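# Shut the toy oven door with arms and release

## Task

Swing the toy oven's door shut, then release it so neither gripper is touching it, with the oven still upright. The wire rack, the small red box, and any toy-food basket or small tea box present must also remain upright.

## Robot and tools

Robot: two 6-joint arms, left_arm and right_arm, each ending in a two-finger gripper. Their bases sit at about (+0.047, +0.286, +0.012) m for left_arm and (-0.006, -0.261, +0.016) m for right_arm, both facing nearly straight out along +x. Two head cameras, cam_head_left and cam_head_right (504x504 each), are mounted on a fixed stand behind the arms and look down at the table.

Frame: all hand positions, orientations and velocities use the scene frame. Its origin is at table-top height, halfway between the nominal bases. +z points up and +x points out over the table. left_arm is on the +y side; image left and right do not follow the arm names. Printed hand poses can be a few centimetres off, more at long reach.

Joint order is the same everywhere, in rows and in results: waist, shoulder, elbow, wrist pitch, wrist yaw, wrist roll. Stated ranges in rad: waist -2.618..3.054, shoulder 0..3.142, elbow 0..3.142, wrist pitch -1.571..1.571, wrist yaw -1.571..1.571, wrist roll -2.094..2.094. Each real end may differ by up to 0.059 rad.

Row layout, shared by execute_actions and move: one flat list of 14 numbers covering both arms, each in [-1, 1]. The first seven are left_arm's six joints followed by its opening. The last seven are the same for right_arm.
- Joint numbers are scaled offsets, not poses. They count from the arm's Joint targets as they stand when the action or move begins, not from the previous row. 1.0 equals 2.224 rad for waist, shoulder and elbow, and 8.485 rad for the three wrist joints. For example, 0.045 on the shoulder is about 0.1 rad. Sending the same offset again moves the joint further. Send 0 to keep a joint where it is targeted.
- Opening is absolute. +1 is fully open (about 87 mm between pads), +0.5 is about 69 mm, 0 about 43 mm, -0.5 about 18 mm, and -1 is shut. To leave a gripper unchanged, resend its current command; a 0 closes it to about 43 mm.

execute_actions(actions, cameras): actions is a list of actions. Each action is a table of up to 15 rows, one per 1/30 s step. If fewer rows are given, the last row is held for the remaining steps. An action is rejected for both arms if it would push a joint more than 0.059 rad beyond its stated range. A malformed first action voids the whole call. Joints also have a speed cap and a lead limit: big offsets need several actions. Targets that would move a gripper more than 200 mm from where it is get scaled back. cameras lists camera names, ["all"] or []. Images come back by default only when actions is empty, so an empty call is a cheap way to look.

move(target, speed, blend, opening_speed, blocking, cameras): plans smooth joint paths toward one row, or a list of up to 15 rows.
- Every row's offsets count from the same starting Joint targets, not from the previous row.
- speed is the top rate in rad/s of whichever joint travels furthest: 0.01 to 12.57, default 0.5. Give one value, or one per target.
- blend, in rad, rounds the corners between listed targets. 0 means stop at each one.
- opening_speed (at least 0.2 per second on the -1..+1 scale) ramps the finger command instead of jumping it.
- blocking=false returns after about 0.5 s while the move keeps running.
- Paths do not avoid objects or the other arm. A gripper far from the turning joint moves fast, and contacts hit harder at higher speed or when the target lies deeper past the contact.
- The result ends with a move: line saying done, off_target (resting more than 0.035 rad from target), moving, held or fault, plus limits=held if steps were withheld. Done does not mean contact was or was not made.

wait(seconds 0..10): lets time pass while the last commands hold. stop(): brakes a running move; a fast move needs more room to stop. zoom_image(camera, region=[x0,y0,x1,y1]) enlarges part of the latest image from cam_head_left or cam_head_right, at most 504 px per side. finished_scene(scene): ends the current scene, giving its number. It cannot be undone, so make no further calls in that reply. The goal must still hold once the robot is gone.

Result lines:
- end_effector_position (m) and end_effector_quat_wxyz: the point between the finger pads, just behind the tips. Fingers point along gripper +z and close along its y axis.
- Joint positions (rad) and Joint velocities (rad/s): one block per arm, with the gripper last on a 0 (shut) to 1 (open) scale. "within noise" means the arm is still.
- Joint targets: the base for your next offsets.
- Tool commands: the current opening commands.
- grip_measured: finger position on the -1..+1 command scale. To grasp, command about 0.04 below its reading at first contact.
- Joint torques: include arm weight and have offsets; signs are positive toward larger angles.
- "joint sent to its limit" means a joint was clipped at its end. "joint command not followed" means the clearance check altered targets.
- MOTOR HOT appears at 75 °C. OVER-TEMPERATURE FAULT at 90 °C folds that arm and idles it. Holding loads, reaching far out, or pushing into unreachable poses heats motors.

Avoid:
- Knocking anything off the table.
- Tipping the oven, rack, red box, basket or tea box.
- Striking or pressing hard against the table or fixed objects.
- Arm-to-arm contact, including one gripper closing on the other's fingers.
- Strain on an arm's camera cable.
- Releasing the door while it is still swinging.

Push the door shut gently at low speed, then back away. If an arm is stuck pressing, command its targets back past its measured positions.

Each tool is called after "Request:" as a command line: name --argument value for each argument, lists and objects as JSON in quotes; but a table of rows of numbers goes row by row, as --pt "numbers of a row", without its own name.

## Session

I'll start by looking at the scene.

Request:
execute_actions --actions '[]'

Scene clock: 0.00 s.
left_arm: end_effector_position=(+0.4214, +0.3218, +0.0545) grip_measured=+0.990 end_effector_quat_wxyz=(+0.568, -0.101, +0.813, +0.078) | right_arm: end_effector_position=(+0.3756, -0.2298, +0.3745) grip_measured=+1.000 end_effector_quat_wxyz=(+0.703, -0.026, +0.710, +0.036)
Joint positions: left_arm=[-0.026 1.571 0.349 0.861 -0.259 -0.084 0.995] | right_arm=[0.012 1.048 1.048 -0.009 -0.014 0.014 1]
Joint velocities: within noise
Joint torques (N m): no reading
Motor temperatures (°C): left_arm=[25 27 29 28 27 29 29] | right_arm=[27 27 29 27 25 26 28]
Heat: left arm: 29 °C; right arm: 29 °C.
Joint targets: left_arm=[-0.026 1.565 0.356 0.863 -0.259 -0.083] | right_arm=[0.012 1.047 1.054 -0.017 -0.014 0.015]
Tool commands: left_gripper/opening=+1.0 right_gripper/opening=+1.0

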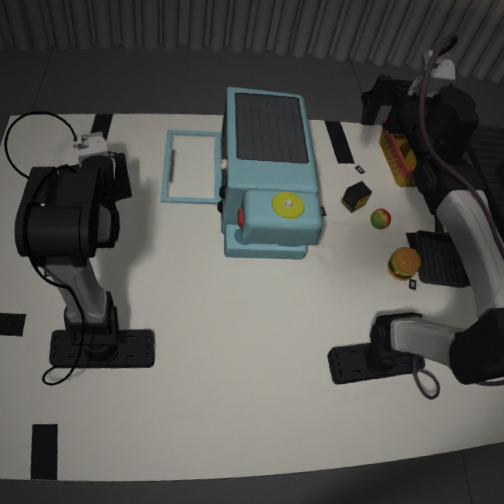

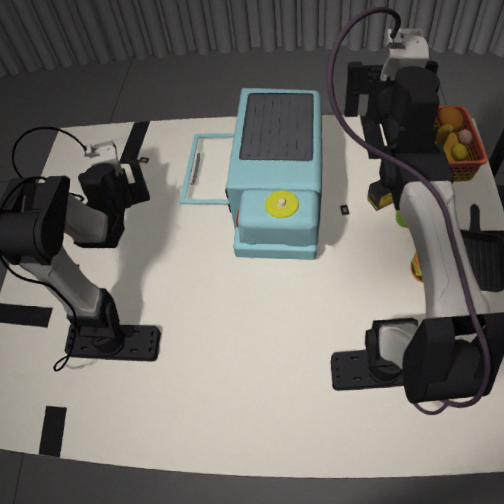

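Request:
zoom_image --camera "cam_head_left" --region '[140, 60, 400, 320]'

Request:
zoom_image --camera "cam_head_right" --region '[140, 60, 400, 320]'

Scaled by 1.938 from the camera's 504x504 image, which has a finer 720x720 frame.

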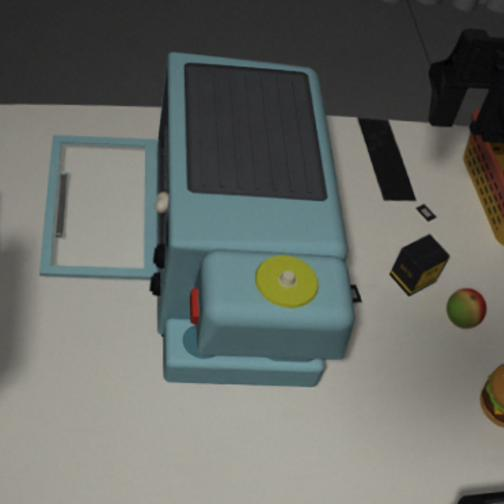

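Scaled by 1.938 from the camera's 504x504 image, which has a finer 720x720 frame.

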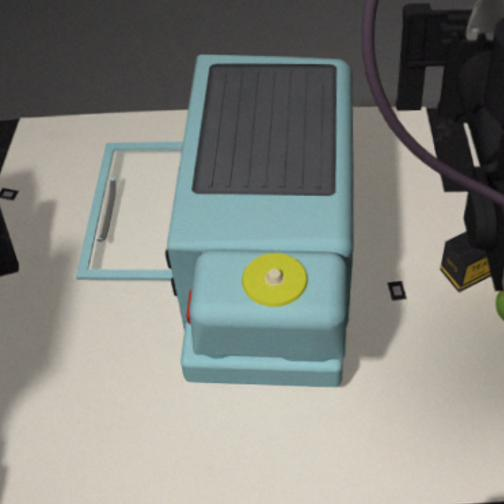

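Request:
zoom_image --camera "cam_head_left" --region '[150, 115, 250, 215]'

Request:
zoom_image --camera "cam_head_right" --region '[165, 115, 265, 215]'

Scaled by 5.040 from the camera's 504x504 image, which has a finer 720x720 frame.

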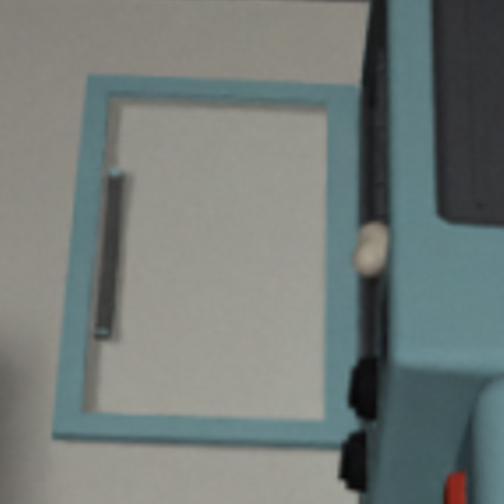

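Scaled by 5.040 from the camera's 504x504 image, which has a finer 720x720 frame.

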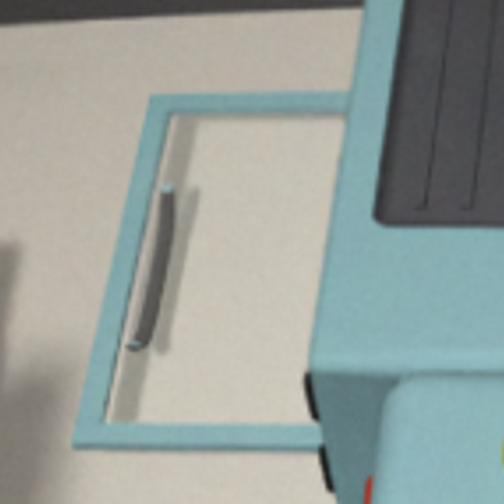

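Request:
zoom_image --camera "cam_head_left" --region '[0, 90, 170, 260]'

Request:
zoom_image --camera "cam_head_right" --region '[40, 90, 210, 260]'

Request:
zoom_image --camera "cam_head_left" --region '[320, 30, 504, 214]'

Request:
zoom_image --camera "cam_head_right" --region '[300, 10, 504, 214]'

Scaled by 2.965 from the camera's 504x504 image, which has a finer 720x720 frame.

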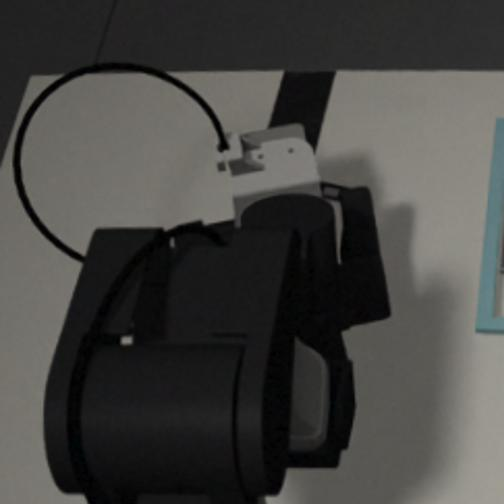

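Scaled by 2.965 from the camera's 504x504 image, which has a finer 720x720 frame.

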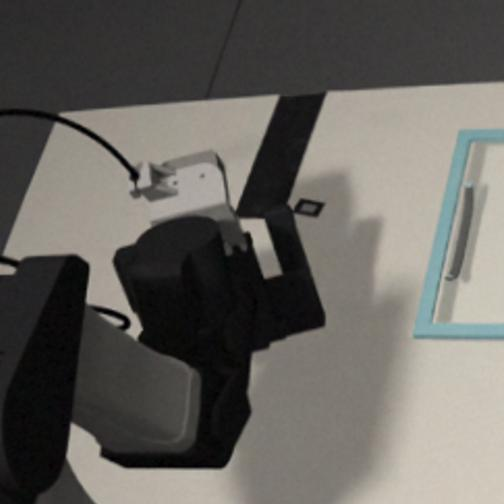

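Scaled by 2.739 from the camera's 504x504 image, which has a finer 720x720 frame.

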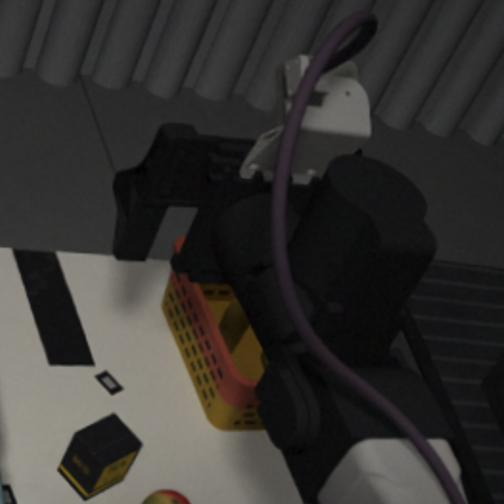

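Scaled by 2.471 from the camera's 504x504 image, which has a finer 720x720 frame.

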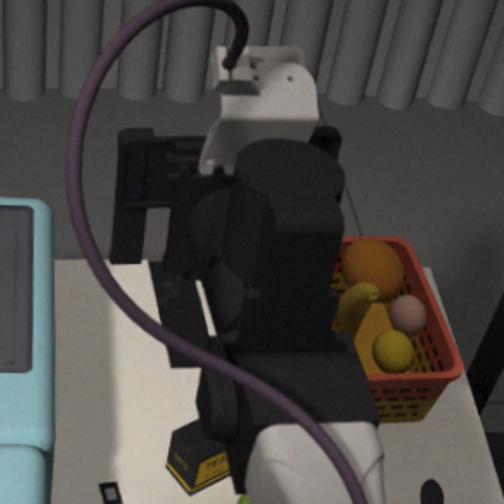

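Request:
move --target '[0, 0, 0.27, 0, 0, 0, 1, 0, 0, 0, 0, 0, 0, 1]' --speed 0.6 --cameras '["all"]'

Scene clock: 15.60 s.
left_arm: end_effector_position=(+0.5473, +0.3199, +0.3049) grip_measured=+0.990 end_effector_quat_wxyz=(+0.778, -0.122, +0.615, +0.042) | right_arm: end_effector_position=(+0.3756, -0.2298, +0.3745) grip_measured=+1.000 end_effector_quat_wxyz=(+0.703, -0.026, +0.710, +0.036)
Joint positions: left_arm=[-0.026 1.571 0.932 0.861 -0.259 -0.084 0.995] | right_arm=[0.012 1.048 1.048 -0.009 -0.014 0.014 1]
Joint torques (N m): left_arm=[0.23 -7.15 9.13 1.76 0.11 0] | right_arm=[-0.12 -3.32 8.16 2.11 0.01 0]
Heat: left arm: 32 °C; right arm: 32 °C.
Joint targets: left_arm=[-0.026 1.565 0.956 0.862 -0.259 -0.083] | right_arm=[0.012 1.047 1.054 -0.017 -0.014 0.015]
move: done

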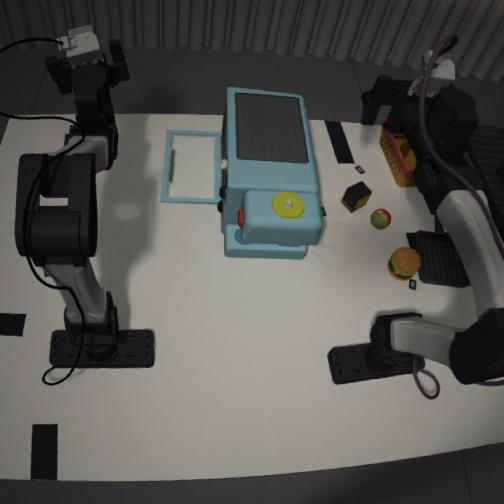

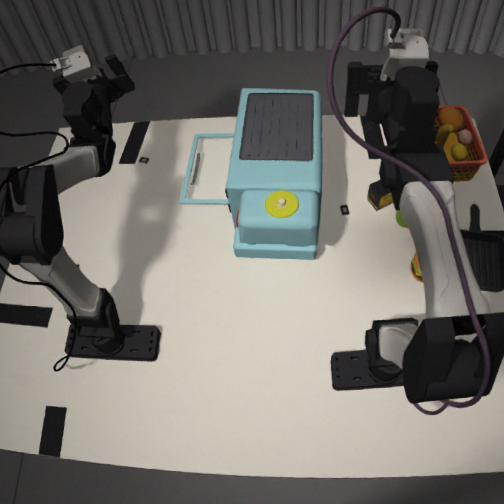

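Request:
zoom_image --camera "cam_head_left" --region '[10, 10, 150, 150]'

Request:
zoom_image --camera "cam_head_right" --region '[20, 30, 160, 170]'

Scaled by 3.600 from the camera's 504x504 image, which has a finer 720x720 frame.

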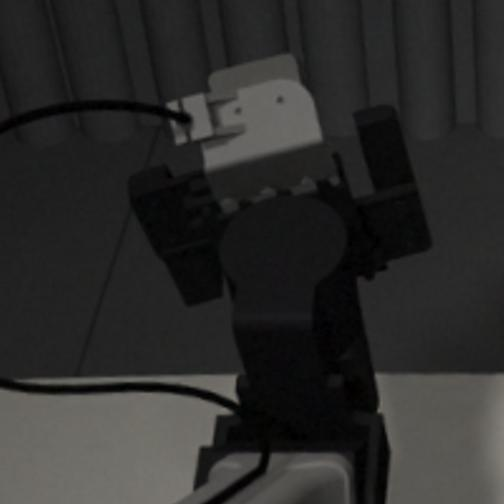

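Scaled by 3.600 from the camera's 504x504 image, which has a finer 720x720 frame.

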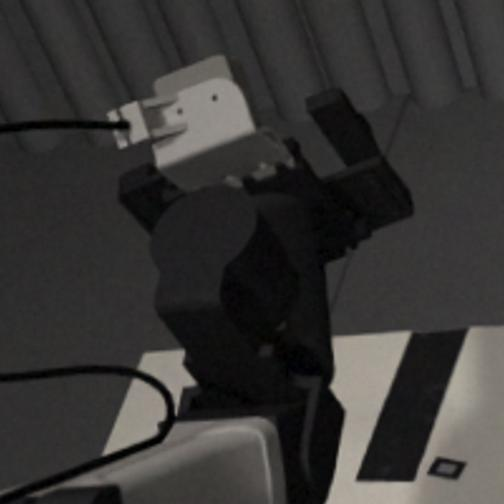

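Request:
move --target '[0, 0, 0.0513, -0.2277, 0.1955, 0, 1, 0, 0, 0, 0, 0, 0, 1]' --speed 1.0 --cameras '["all"]'

Scene clock: 20.37 s.
left_arm: end_effector_position=(+0.2626, +0.1093, +0.2163) grip_measured=+0.990 end_effector_quat_wxyz=(-0.038, -0.031, +0.767, -0.640) | right_arm: end_effector_position=(+0.3756, -0.2298, +0.3745) grip_measured=+1.000 end_effector_quat_wxyz=(+0.703, -0.026, +0.710, +0.036)
Joint positions: left_arm=[-0.026 1.571 1.041 -1.057 1.392 -0.084 0.995] | right_arm=[0.012 1.048 1.048 -0.009 -0.014 0.014 1]
Joint torques (N m): left_arm=[0.23 -6.23 8.64 0.24 0.8 0.08] | right_arm=[-0.09 -3.28 7.91 2.16 0 0.02]
Motor temperatures (°C): left_arm=[25 28 31 32 28 29 29] | right_arm=[27 28 32 32 25 26 28]
Heat: left arm: 32 °C; right arm: 32 °C.
Joint targets: left_arm=[-0.026 1.565 1.071 -1.069 1.400 -0.083] | right_arm=[0.012 1.047 1.054 -0.017 -0.014 0.015]
move: done

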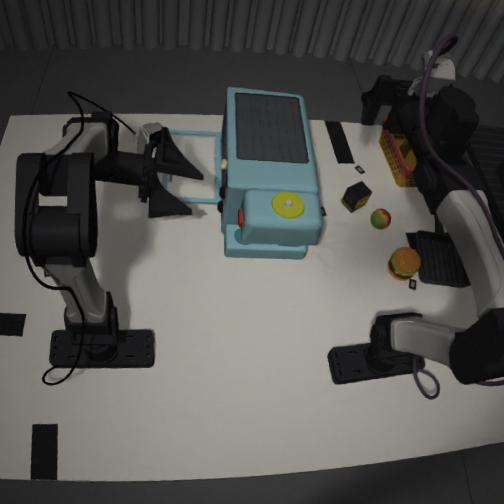

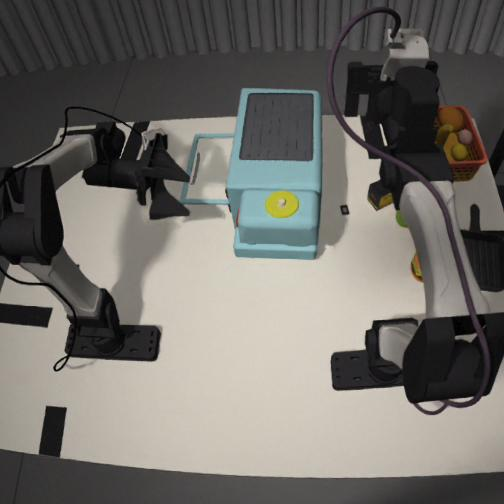

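Request:
zoom_image --camera "cam_head_left" --region '[80, 90, 230, 240]'

Request:
zoom_image --camera "cam_head_right" --region '[80, 90, 230, 240]'

Scaled by 3.360 from the camera's 504x504 image, which has a finer 720x720 frame.

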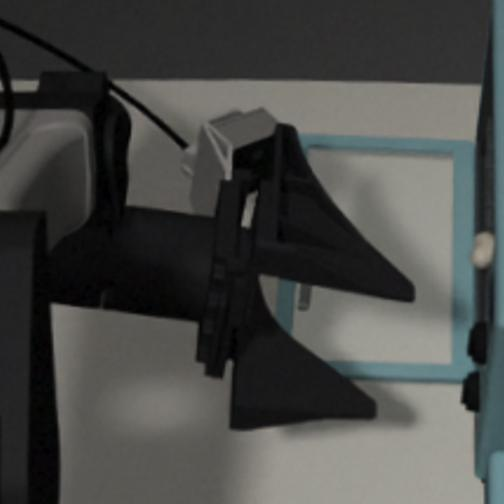

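Scaled by 3.360 from the camera's 504x504 image, which has a finer 720x720 frame.

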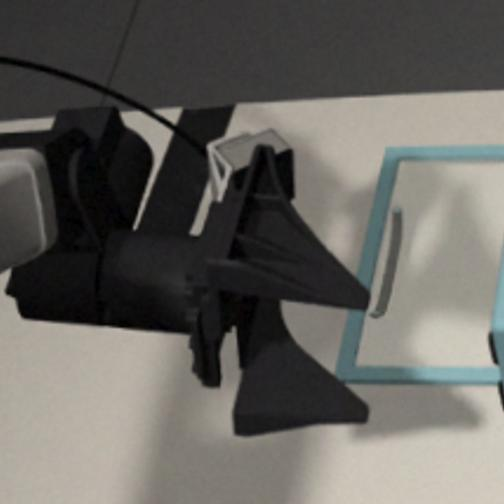

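Request:
move --target '[0, 0, 0, 0, 0, 0.1866, 1, 0, 0, 0, 0, 0, 0, 1]' --speed 1.0 --cameras '["all"]'

Request:
zoom_image --camera "cam_head_left" --region '[80, 90, 230, 240]'

Request:
zoom_image --camera "cam_head_right" --region '[80, 90, 230, 240]'

Scene clock: 28.67 s.
left_arm: end_effector_position=(+0.2993, +0.1167, +0.1718) grip_measured=+0.990 end_effector_quat_wxyz=(+0.424, +0.518, +0.566, -0.481) | right_arm: end_effector_position=(+0.3756, -0.2298, +0.3745) grip_measured=+1.000 end_effector_quat_wxyz=(+0.703, -0.026, +0.710, +0.036)
Joint positions: left_arm=[-0.026 1.571 1.041 -1.061 1.393 1.485 0.995] | right_arm=[0.012 1.048 1.048 -0.009 -0.014 0.014 1]
Joint torques (N m): left_arm=[0.24 -6.19 8.54 0.18 0.77 0.17] | right_arm=[0.05 -3.36 7.98 2.17 0.04 0]
Heat: left arm: 33 °C; right arm: 33 °C.
Joint targets: left_arm=[-0.026 1.565 1.071 -1.070 1.400 1.500] | right_arm=[0.012 1.047 1.054 -0.017 -0.014 0.015]
move: done

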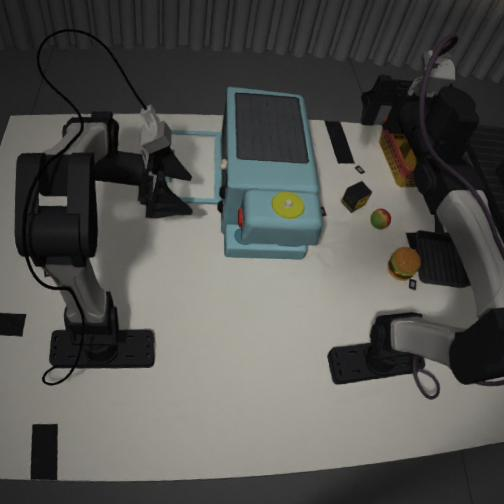

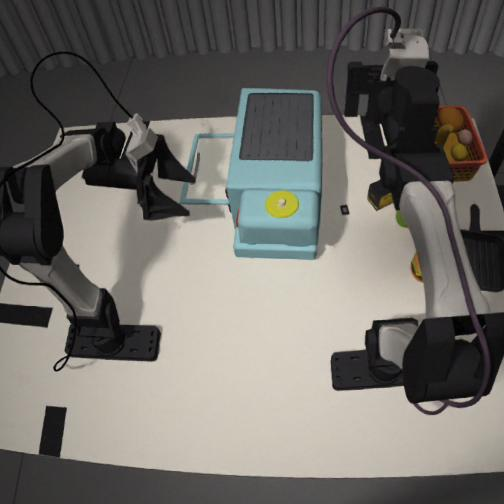

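Scaled by 3.360 from the camera's 504x504 image, which has a finer 720x720 frame.

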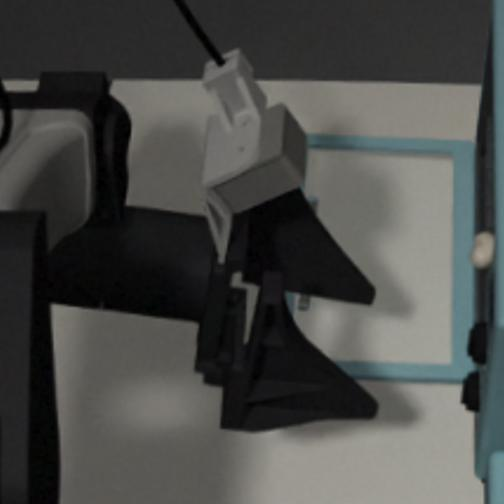

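Scaled by 3.360 from the camera's 504x504 image, which has a finer 720x720 frame.

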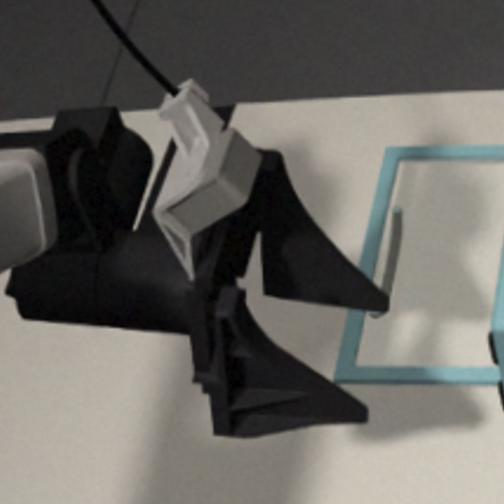

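Request:
move --target '[0, 0, -0.03, 0, 0, 0, -1, 0, 0, 0, 0, 0, 0, 1]' --speed 0.6 --opening_speed 2.0 --cameras '["all"]'

Request:
zoom_image --camera "cam_head_left" --region '[110, 130, 210, 230]'

Request:
zoom_image --camera "cam_head_right" --region '[110, 130, 210, 230]'

Scene clock: 35.87 s.
left_arm: end_effector_position=(+0.2935, +0.1167, +0.1659) grip_measured=-1.000 end_effector_quat_wxyz=(+0.417, +0.512, +0.571, -0.488) | right_arm: end_effector_position=(+0.3756, -0.2298, +0.3745) grip_measured=+1.000 end_effector_quat_wxyz=(+0.703, -0.026, +0.710, +0.036)
Joint positions: left_arm=[-0.026 1.571 1.015 -1.062 1.394 1.485 0] | right_arm=[0.012 1.048 1.048 -0.009 -0.014 0.014 1]
Joint torques (N m): left_arm=[0.24 -6.11 4.92 0.15 0.76 0.17] | right_arm=[-0.23 -3.18 8.01 2.14 -0.01 0.02]
Heat: left arm: 34 °C; right arm: 34 °C.
Joint targets: left_arm=[-0.026 1.565 1.004 -1.070 1.400 1.500] | right_arm=[0.012 1.047 1.054 -0.017 -0.014 0.015]
move: done

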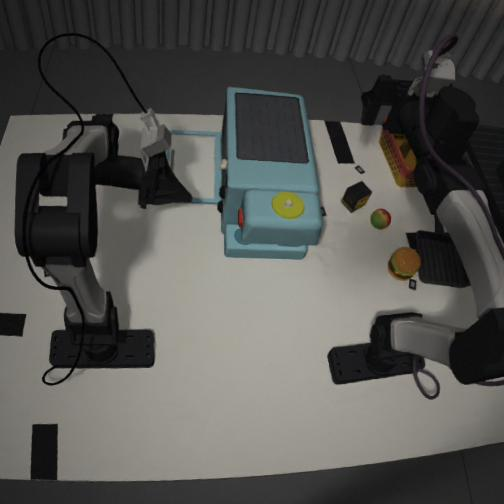

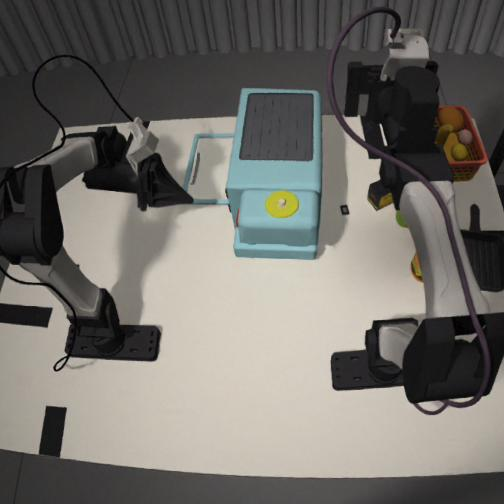

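Scaled by 5.040 from the camera's 504x504 image, which has a finer 720x720 frame.

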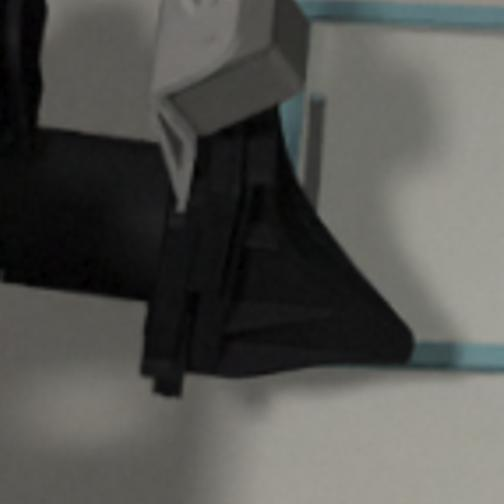

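Scaled by 5.040 from the camera's 504x504 image, which has a finer 720x720 frame.

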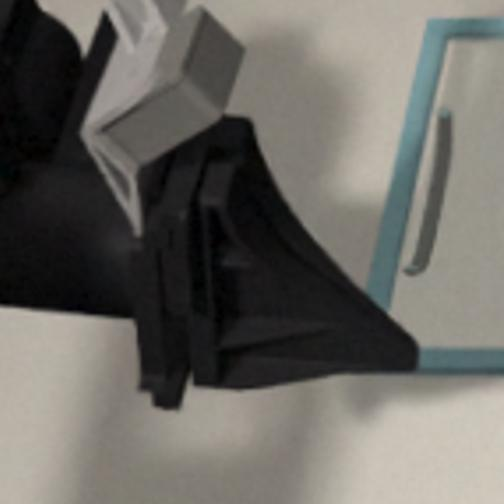

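Request:
move --pt "0.1241 0.1686 0.1646 -0.01414 -0.02864 -0.06553 -1 0 0 0 0 0 0 1" --pt "0.09375 0.33426 0.3259 -0.0293 -0.05653 -0.12924 -1 0 0 0 0 0 0 1" --speed 0.6 --blend 0.1 --cameras '["all"]'

Request:
zoom_image --camera "cam_head_left" --region '[120, 110, 240, 230]'

Request:
zoom_image --camera "cam_head_right" --region '[120, 110, 240, 230]'

Scene clock: 50.00 s.
left_arm: end_effector_position=(+0.3991, +0.2232, +0.0658) grip_measured=-1.000 end_effector_quat_wxyz=(-0.006, +0.023, +0.884, -0.466) | right_arm: end_effector_position=(+0.3756, -0.2298, +0.3745) grip_measured=+1.000 end_effector_quat_wxyz=(+0.703, -0.026, +0.710, +0.036)
Joint positions: left_arm=[0.187 2.297 1.702 -1.306 0.93 0.417 0] | right_arm=[0.012 1.048 1.048 -0.009 -0.014 0.014 1]
Joint torques (N m): left_arm=[-0.09 -9.61 7.82 -0.32 0.46 -0.09] | right_arm=[-0.08 -3.17 7.9 2.09 0 -0.02]
Heat: left arm: 34 °C; right arm: 35 °C.
Joint targets: left_arm=[0.183 2.309 1.729 -1.318 0.921 0.403] | right_arm=[0.012 1.047 1.054 -0.017 -0.014 0.015]
move: done

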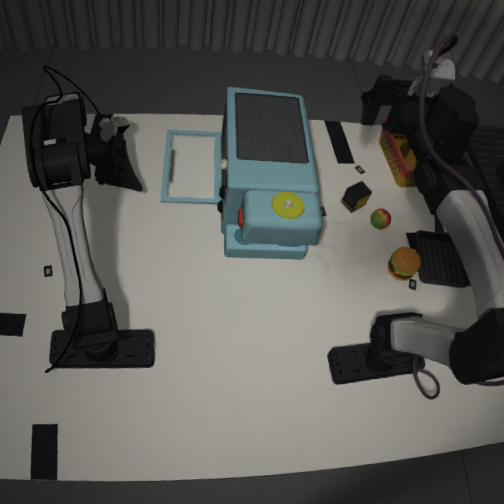

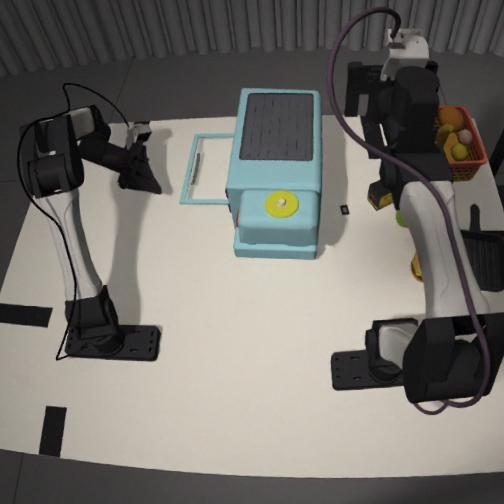

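Scaled by 4.200 from the camera's 504x504 image, which has a finer 720x720 frame.

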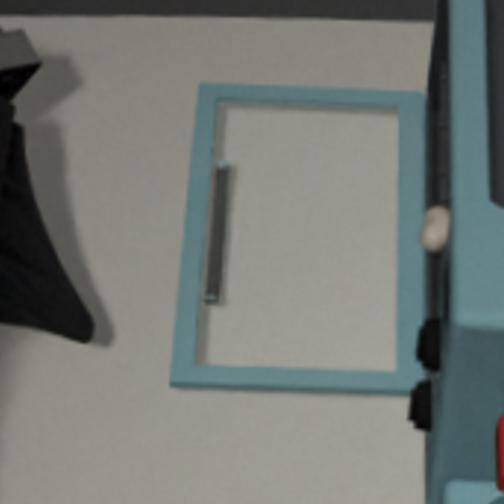

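Scaled by 4.200 from the camera's 504x504 image, which has a finer 720x720 frame.

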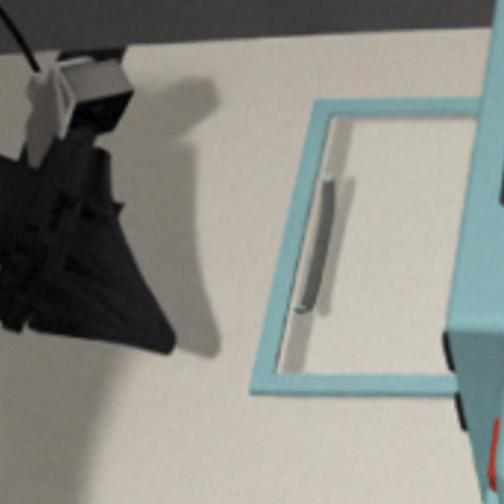

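Request:
move --target '[-0.01124, 0.02923, -0.0688, 0.02204, 0.00731, -0.00212, -1, 0, 0, 0, 0, 0, 0, 1]' --speed 0.3 --cameras '["all"]'

Request:
zoom_image --camera "cam_head_left" --region '[110, 140, 190, 220]'

Request:
zoom_image --camera "cam_head_right" --region '[130, 140, 210, 220]'

Scene clock: 59.07 s.
left_arm: end_effector_position=(+0.3899, +0.2074, +0.0205) grip_measured=-1.000 end_effector_quat_wxyz=(-0.017, +0.017, +0.874, -0.486) | right_arm: end_effector_position=(+0.3756, -0.2298, +0.3745) grip_measured=+1.000 end_effector_quat_wxyz=(+0.703, -0.026, +0.710, +0.036)
Joint positions: left_arm=[0.162 2.362 1.585 -1.142 0.975 0.399 0] | right_arm=[0.012 1.048 1.048 -0.009 -0.014 0.014 1]
Joint torques (N m): left_arm=[-0.09 -9.68 4.25 -0.09 0.65 -0.07] | right_arm=[0.03 -3.4 7.98 2.14 -0.06 0.04]
Heat: left arm: 34 °C; right arm: 36 °C.
Joint targets: left_arm=[0.158 2.374 1.576 -1.131 0.983 0.385] | right_arm=[0.012 1.047 1.054 -0.017 -0.014 0.015]
move: done

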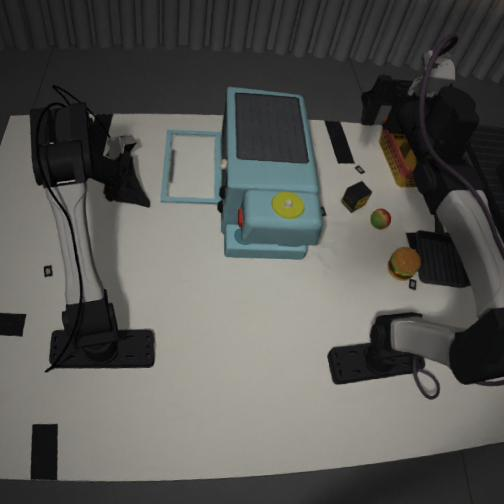

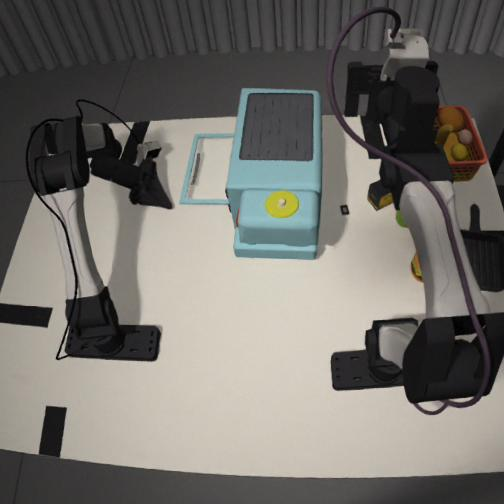

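Scaled by 6.300 from the camera's 504x504 image, which has a finer 720x720 frame.

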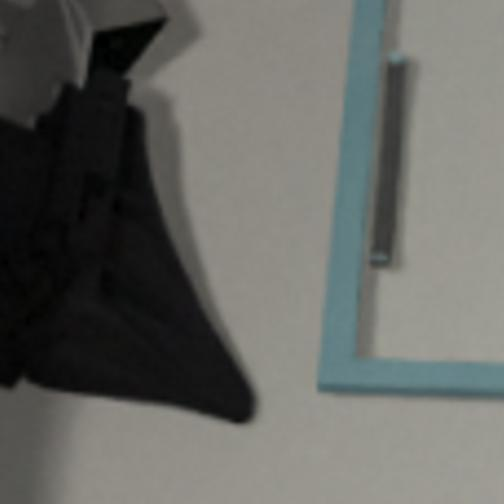

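Scaled by 6.300 from the camera's 504x504 image, which has a finer 720x720 frame.

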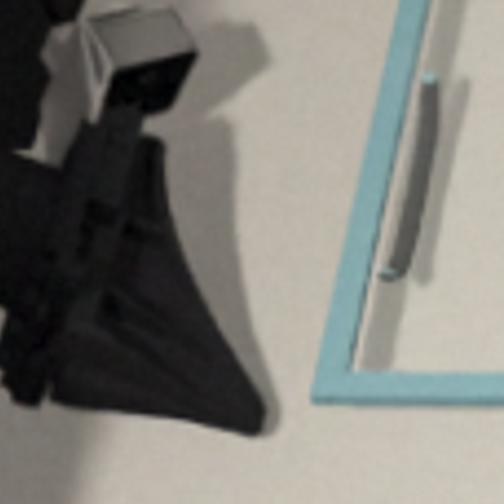

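Request:
move --target '[-0.03103, -0.02653, -0.03327, 0.01709, 0.00224, -0.01426, -1, 0, 0, 0, 0, 0, 0, 1]' --speed 0.15 --cameras '["all"]'

Request:
zoom_image --camera "cam_head_left" --region '[110, 140, 190, 220]'

Request:
zoom_image --camera "cam_head_right" --region '[130, 140, 210, 220]'

Scene clock: 62.90 s.
left_arm: end_effector_position=(+0.3870, +0.1787, +0.0107) grip_measured=-1.000 end_effector_quat_wxyz=(-0.029, +0.008, +0.870, -0.492) | right_arm: end_effector_position=(+0.3756, -0.2298, +0.3745) grip_measured=+1.000 end_effector_quat_wxyz=(+0.703, -0.026, +0.710, +0.036)
Joint positions: left_arm=[0.094 2.353 1.514 -1.008 1.006 0.275 0] | right_arm=[0.012 1.048 1.048 -0.009 -0.014 0.014 1]
Joint torques (N m): left_arm=[-0.25 -14.09 3.88 0.15 0.54 -0.04] | right_arm=[-0.09 -3.06 8.01 2.08 0 -0.04]
Heat: left arm: 34 °C; right arm: 36 °C.
Joint targets: left_arm=[0.089 2.315 1.502 -0.986 1.002 0.265] | right_arm=[0.012 1.047 1.054 -0.017 -0.014 0.015]
move: off_target (left_arm); left_arm: the shoulder is farthest, 0.038 rad from its target

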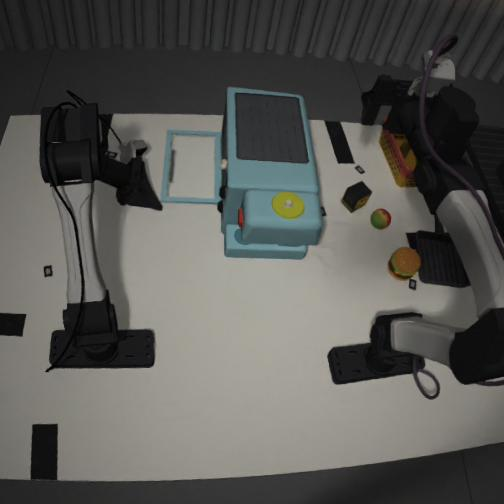

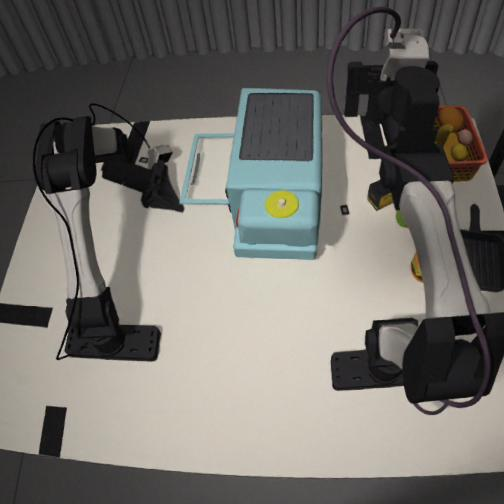

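Scaled by 6.300 from the camera's 504x504 image, which has a finer 720x720 frame.

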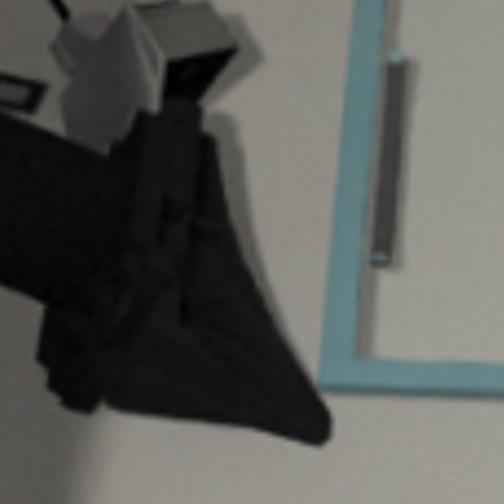

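Scaled by 6.300 from the camera's 504x504 image, which has a finer 720x720 frame.

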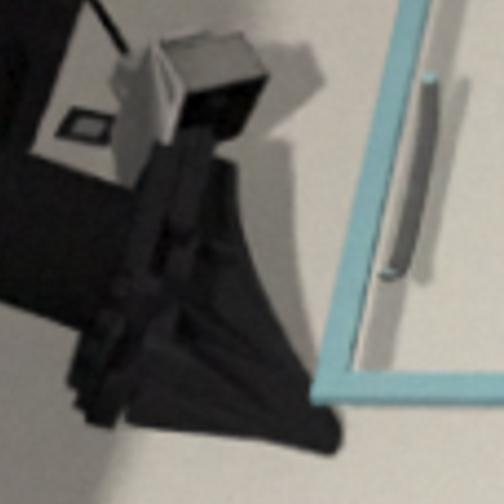

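Request:
move --target '[-0.02455, -0.05216, -0.01484, 0.00636, -0.00884, -0.01379, -1, 0, 0, 0, 0, 0, 0, 1]' --speed 0.12 --cameras '["all"]'

Request:
zoom_image --camera "cam_head_left" --region '[120, 120, 240, 240]'

Request:
zoom_image --camera "cam_head_right" --region '[130, 120, 250, 240]'

Scene clock: 66.13 s.
left_arm: end_effector_position=(+0.3908, +0.1685, +0.0282) grip_measured=-1.000 end_effector_quat_wxyz=(-0.011, +0.020, +0.894, -0.448) | right_arm: end_effector_position=(+0.3756, -0.2298, +0.3745) grip_measured=+1.000 end_effector_quat_wxyz=(+0.703, -0.026, +0.710, +0.036)
Joint positions: left_arm=[0.043 2.242 1.479 -0.941 0.922 0.165 0] | right_arm=[0.012 1.048 1.048 -0.009 -0.014 0.014 1]
Joint torques (N m): left_arm=[-0.54 -14.2 4.44 0.27 0.63 -0.11] | right_arm=[-0.2 -3.25 8.02 2.14 0.01 0.04]
Heat: left arm: 34 °C; right arm: 36 °C.
Joint targets: left_arm=[0.034 2.199 1.468 -0.932 0.927 0.147] | right_arm=[0.012 1.047 1.054 -0.017 -0.014 0.015]
move: off_target (left_arm); left_arm: the shoulder is farthest, 0.043 rad from its target

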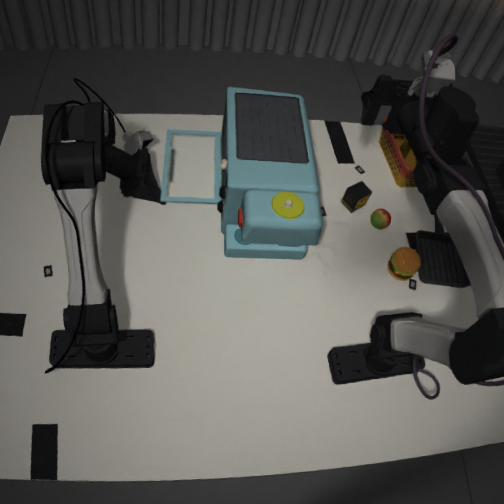

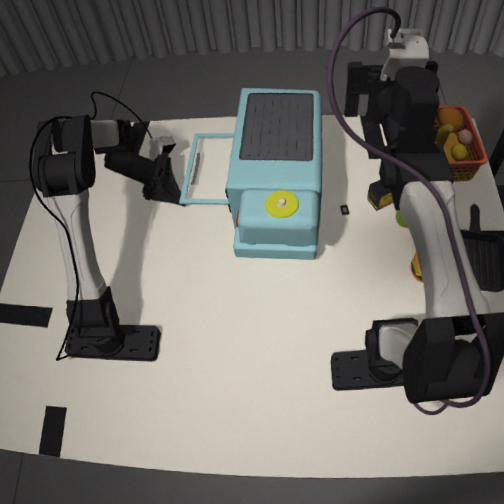

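Scaled by 4.200 from the camera's 504x504 image, which has a finer 720x720 frame.

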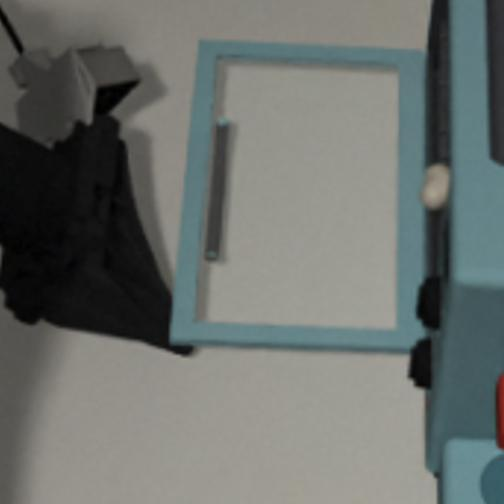

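Scaled by 4.200 from the camera's 504x504 image, which has a finer 720x720 frame.

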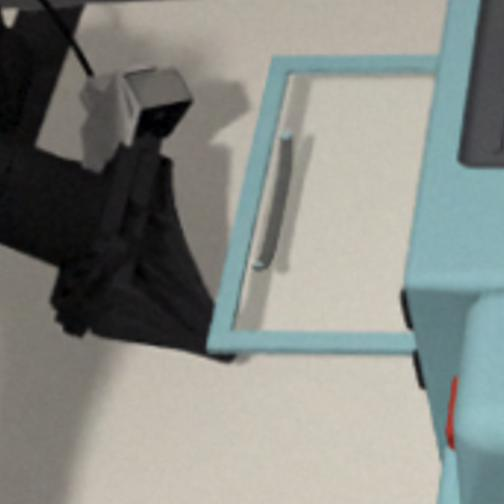

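Request:
zoom_image --camera "cam_head_left" --region '[140, 170, 190, 220]'

Request:
zoom_image --camera "cam_head_right" --region '[160, 170, 210, 220]'

Scaled by 10.080 from the camera's 504x504 image, which has a finer 720x720 frame.

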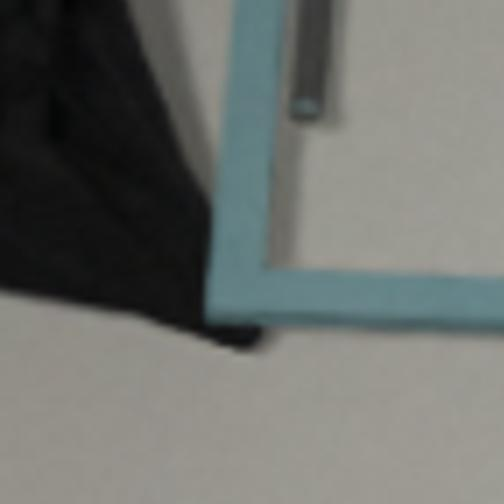

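Scaled by 10.080 from the camera's 504x504 image, which has a finer 720x720 frame.

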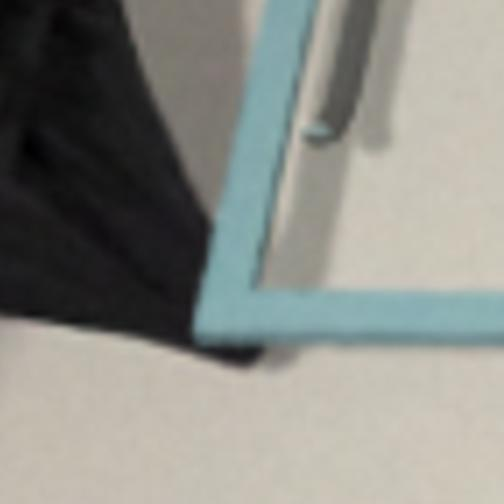

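Request:
move --target '[-0.01965, -0.03534, 0.03224, -0.00884, -0.0078, -0.00849, -1, 0, 0, 0, 0, 0, 0, 1]' --speed 0.12 --cameras '["all"]'

Request:
zoom_image --camera "cam_head_left" --region '[120, 120, 240, 240]'

Request:
zoom_image --camera "cam_head_right" --region '[130, 120, 250, 240]'

Scene clock: 70.27 s.
left_arm: end_effector_position=(+0.3927, +0.1593, +0.0571) grip_measured=-1.000 end_effector_quat_wxyz=(-0.007, +0.025, +0.909, -0.416) | right_arm: end_effector_position=(+0.3756, -0.2298, +0.3745) grip_measured=+1.000 end_effector_quat_wxyz=(+0.703, -0.026, +0.710, +0.036)
Joint positions: left_arm=[-0.001 2.158 1.514 -0.989 0.856 0.093 0] | right_arm=[0.012 1.048 1.048 -0.009 -0.014 0.014 1]
Joint torques (N m): left_arm=[-0.53 -13.55 8.05 0.07 0.59 -0.1] | right_arm=[0.03 -3.36 8.17 2.15 0 0.03]
Motor temperatures (°C): left_arm=[25 33 34 29 28 29 29] | right_arm=[27 28 36 37 25 26 28]
Heat: left arm: 34 °C; right arm: 37 °C.
Joint targets: left_arm=[-0.009 2.120 1.540 -1.007 0.861 0.075] | right_arm=[0.012 1.047 1.054 -0.017 -0.014 0.015]
move: off_target (left_arm); left_arm: the shoulder is farthest, 0.038 rad from its target

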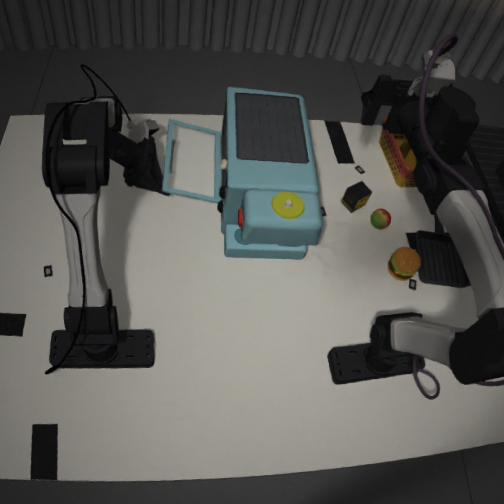

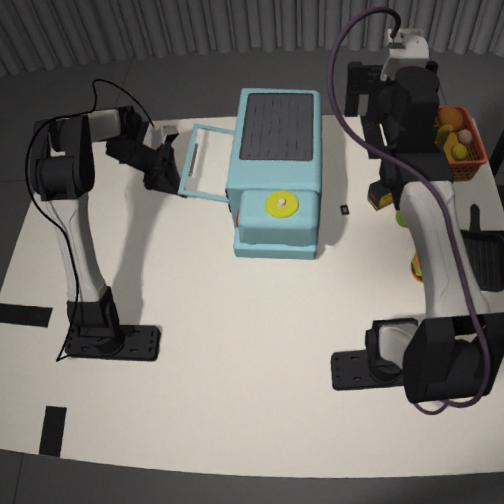

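Scaled by 4.200 from the camera's 504x504 image, which has a finer 720x720 frame.

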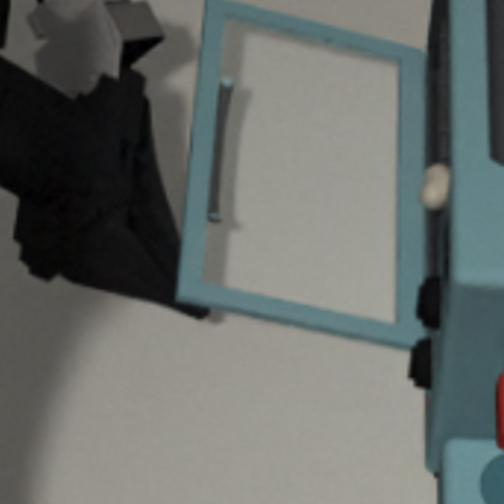

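Scaled by 4.200 from the camera's 504x504 image, which has a finer 720x720 frame.

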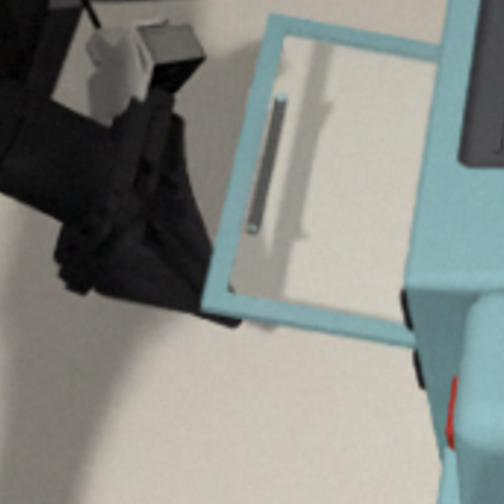

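Request:
move --pt "-0.0188 -0.02878 0.01147 -0.00449 -0.00837 -0.00866 -1 0 0 0 0 0 0 1" --pt "-0.07648 -0.05665 0.06308 -0.0143 -0.02943 -0.02739 -1 0 0 0 0 0 0 1" --speed 0.15 --blend 0.04 --cameras '["all"]'

Request:
zoom_image --camera "cam_head_left" --region '[120, 110, 240, 230]'

Request:
zoom_image --camera "cam_head_right" --region '[130, 110, 250, 230]'

Scene clock: 73.67 s.
left_arm: end_effector_position=(+0.3864, +0.1222, +0.1106) grip_measured=-1.000 end_effector_quat_wxyz=(-0.011, +0.022, +0.952, -0.305) | right_arm: end_effector_position=(+0.3756, -0.2298, +0.3745) grip_measured=+1.000 end_effector_quat_wxyz=(+0.703, -0.026, +0.710, +0.036)
Joint positions: left_arm=[-0.174 2.031 1.651 -1.116 0.616 -0.142 0] | right_arm=[0.012 1.048 1.048 -0.009 -0.014 0.014 1]
Joint torques (N m): left_arm=[-0.28 -13.08 8.85 0.4 0.35 -0.11] | right_arm=[-0.18 -3.07 7.95 2.15 -0.01 0]
Heat: left arm: 34 °C; right arm: 37 °C.
Joint targets: left_arm=[-0.180 1.995 1.680 -1.129 0.611 -0.157] | right_arm=[0.012 1.047 1.054 -0.017 -0.014 0.015]
move: off_target (left_arm); blend cut to 0.0367 rad at target 1; left_arm: the shoulder is farthest, 0.037 rad from its target

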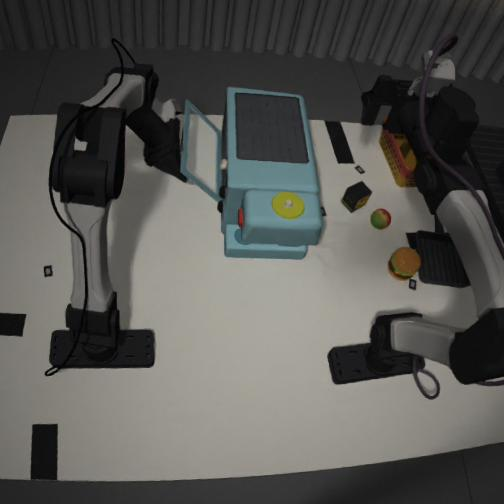

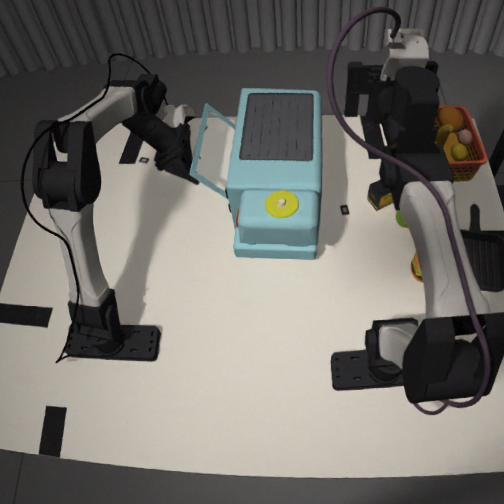

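Scaled by 4.200 from the camera's 504x504 image, which has a finer 720x720 frame.

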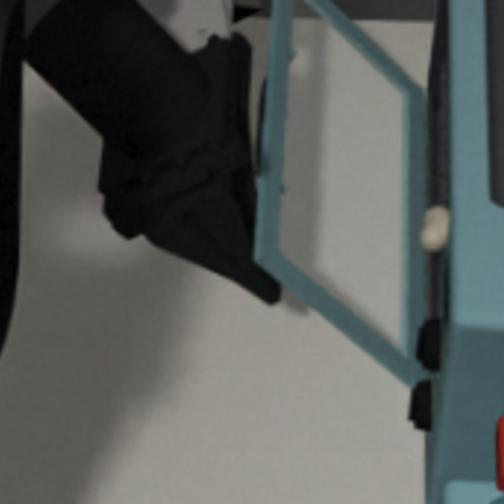

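Scaled by 4.200 from the camera's 504x504 image, which has a finer 720x720 frame.

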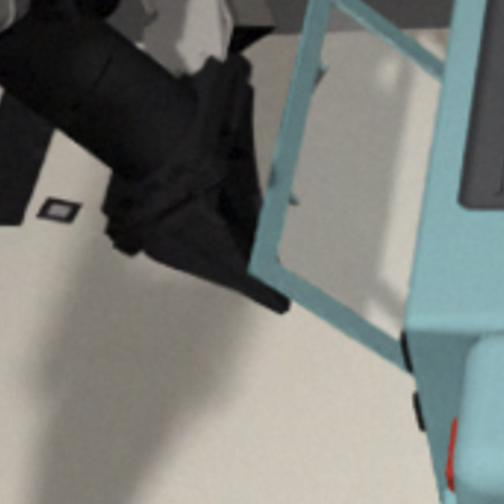

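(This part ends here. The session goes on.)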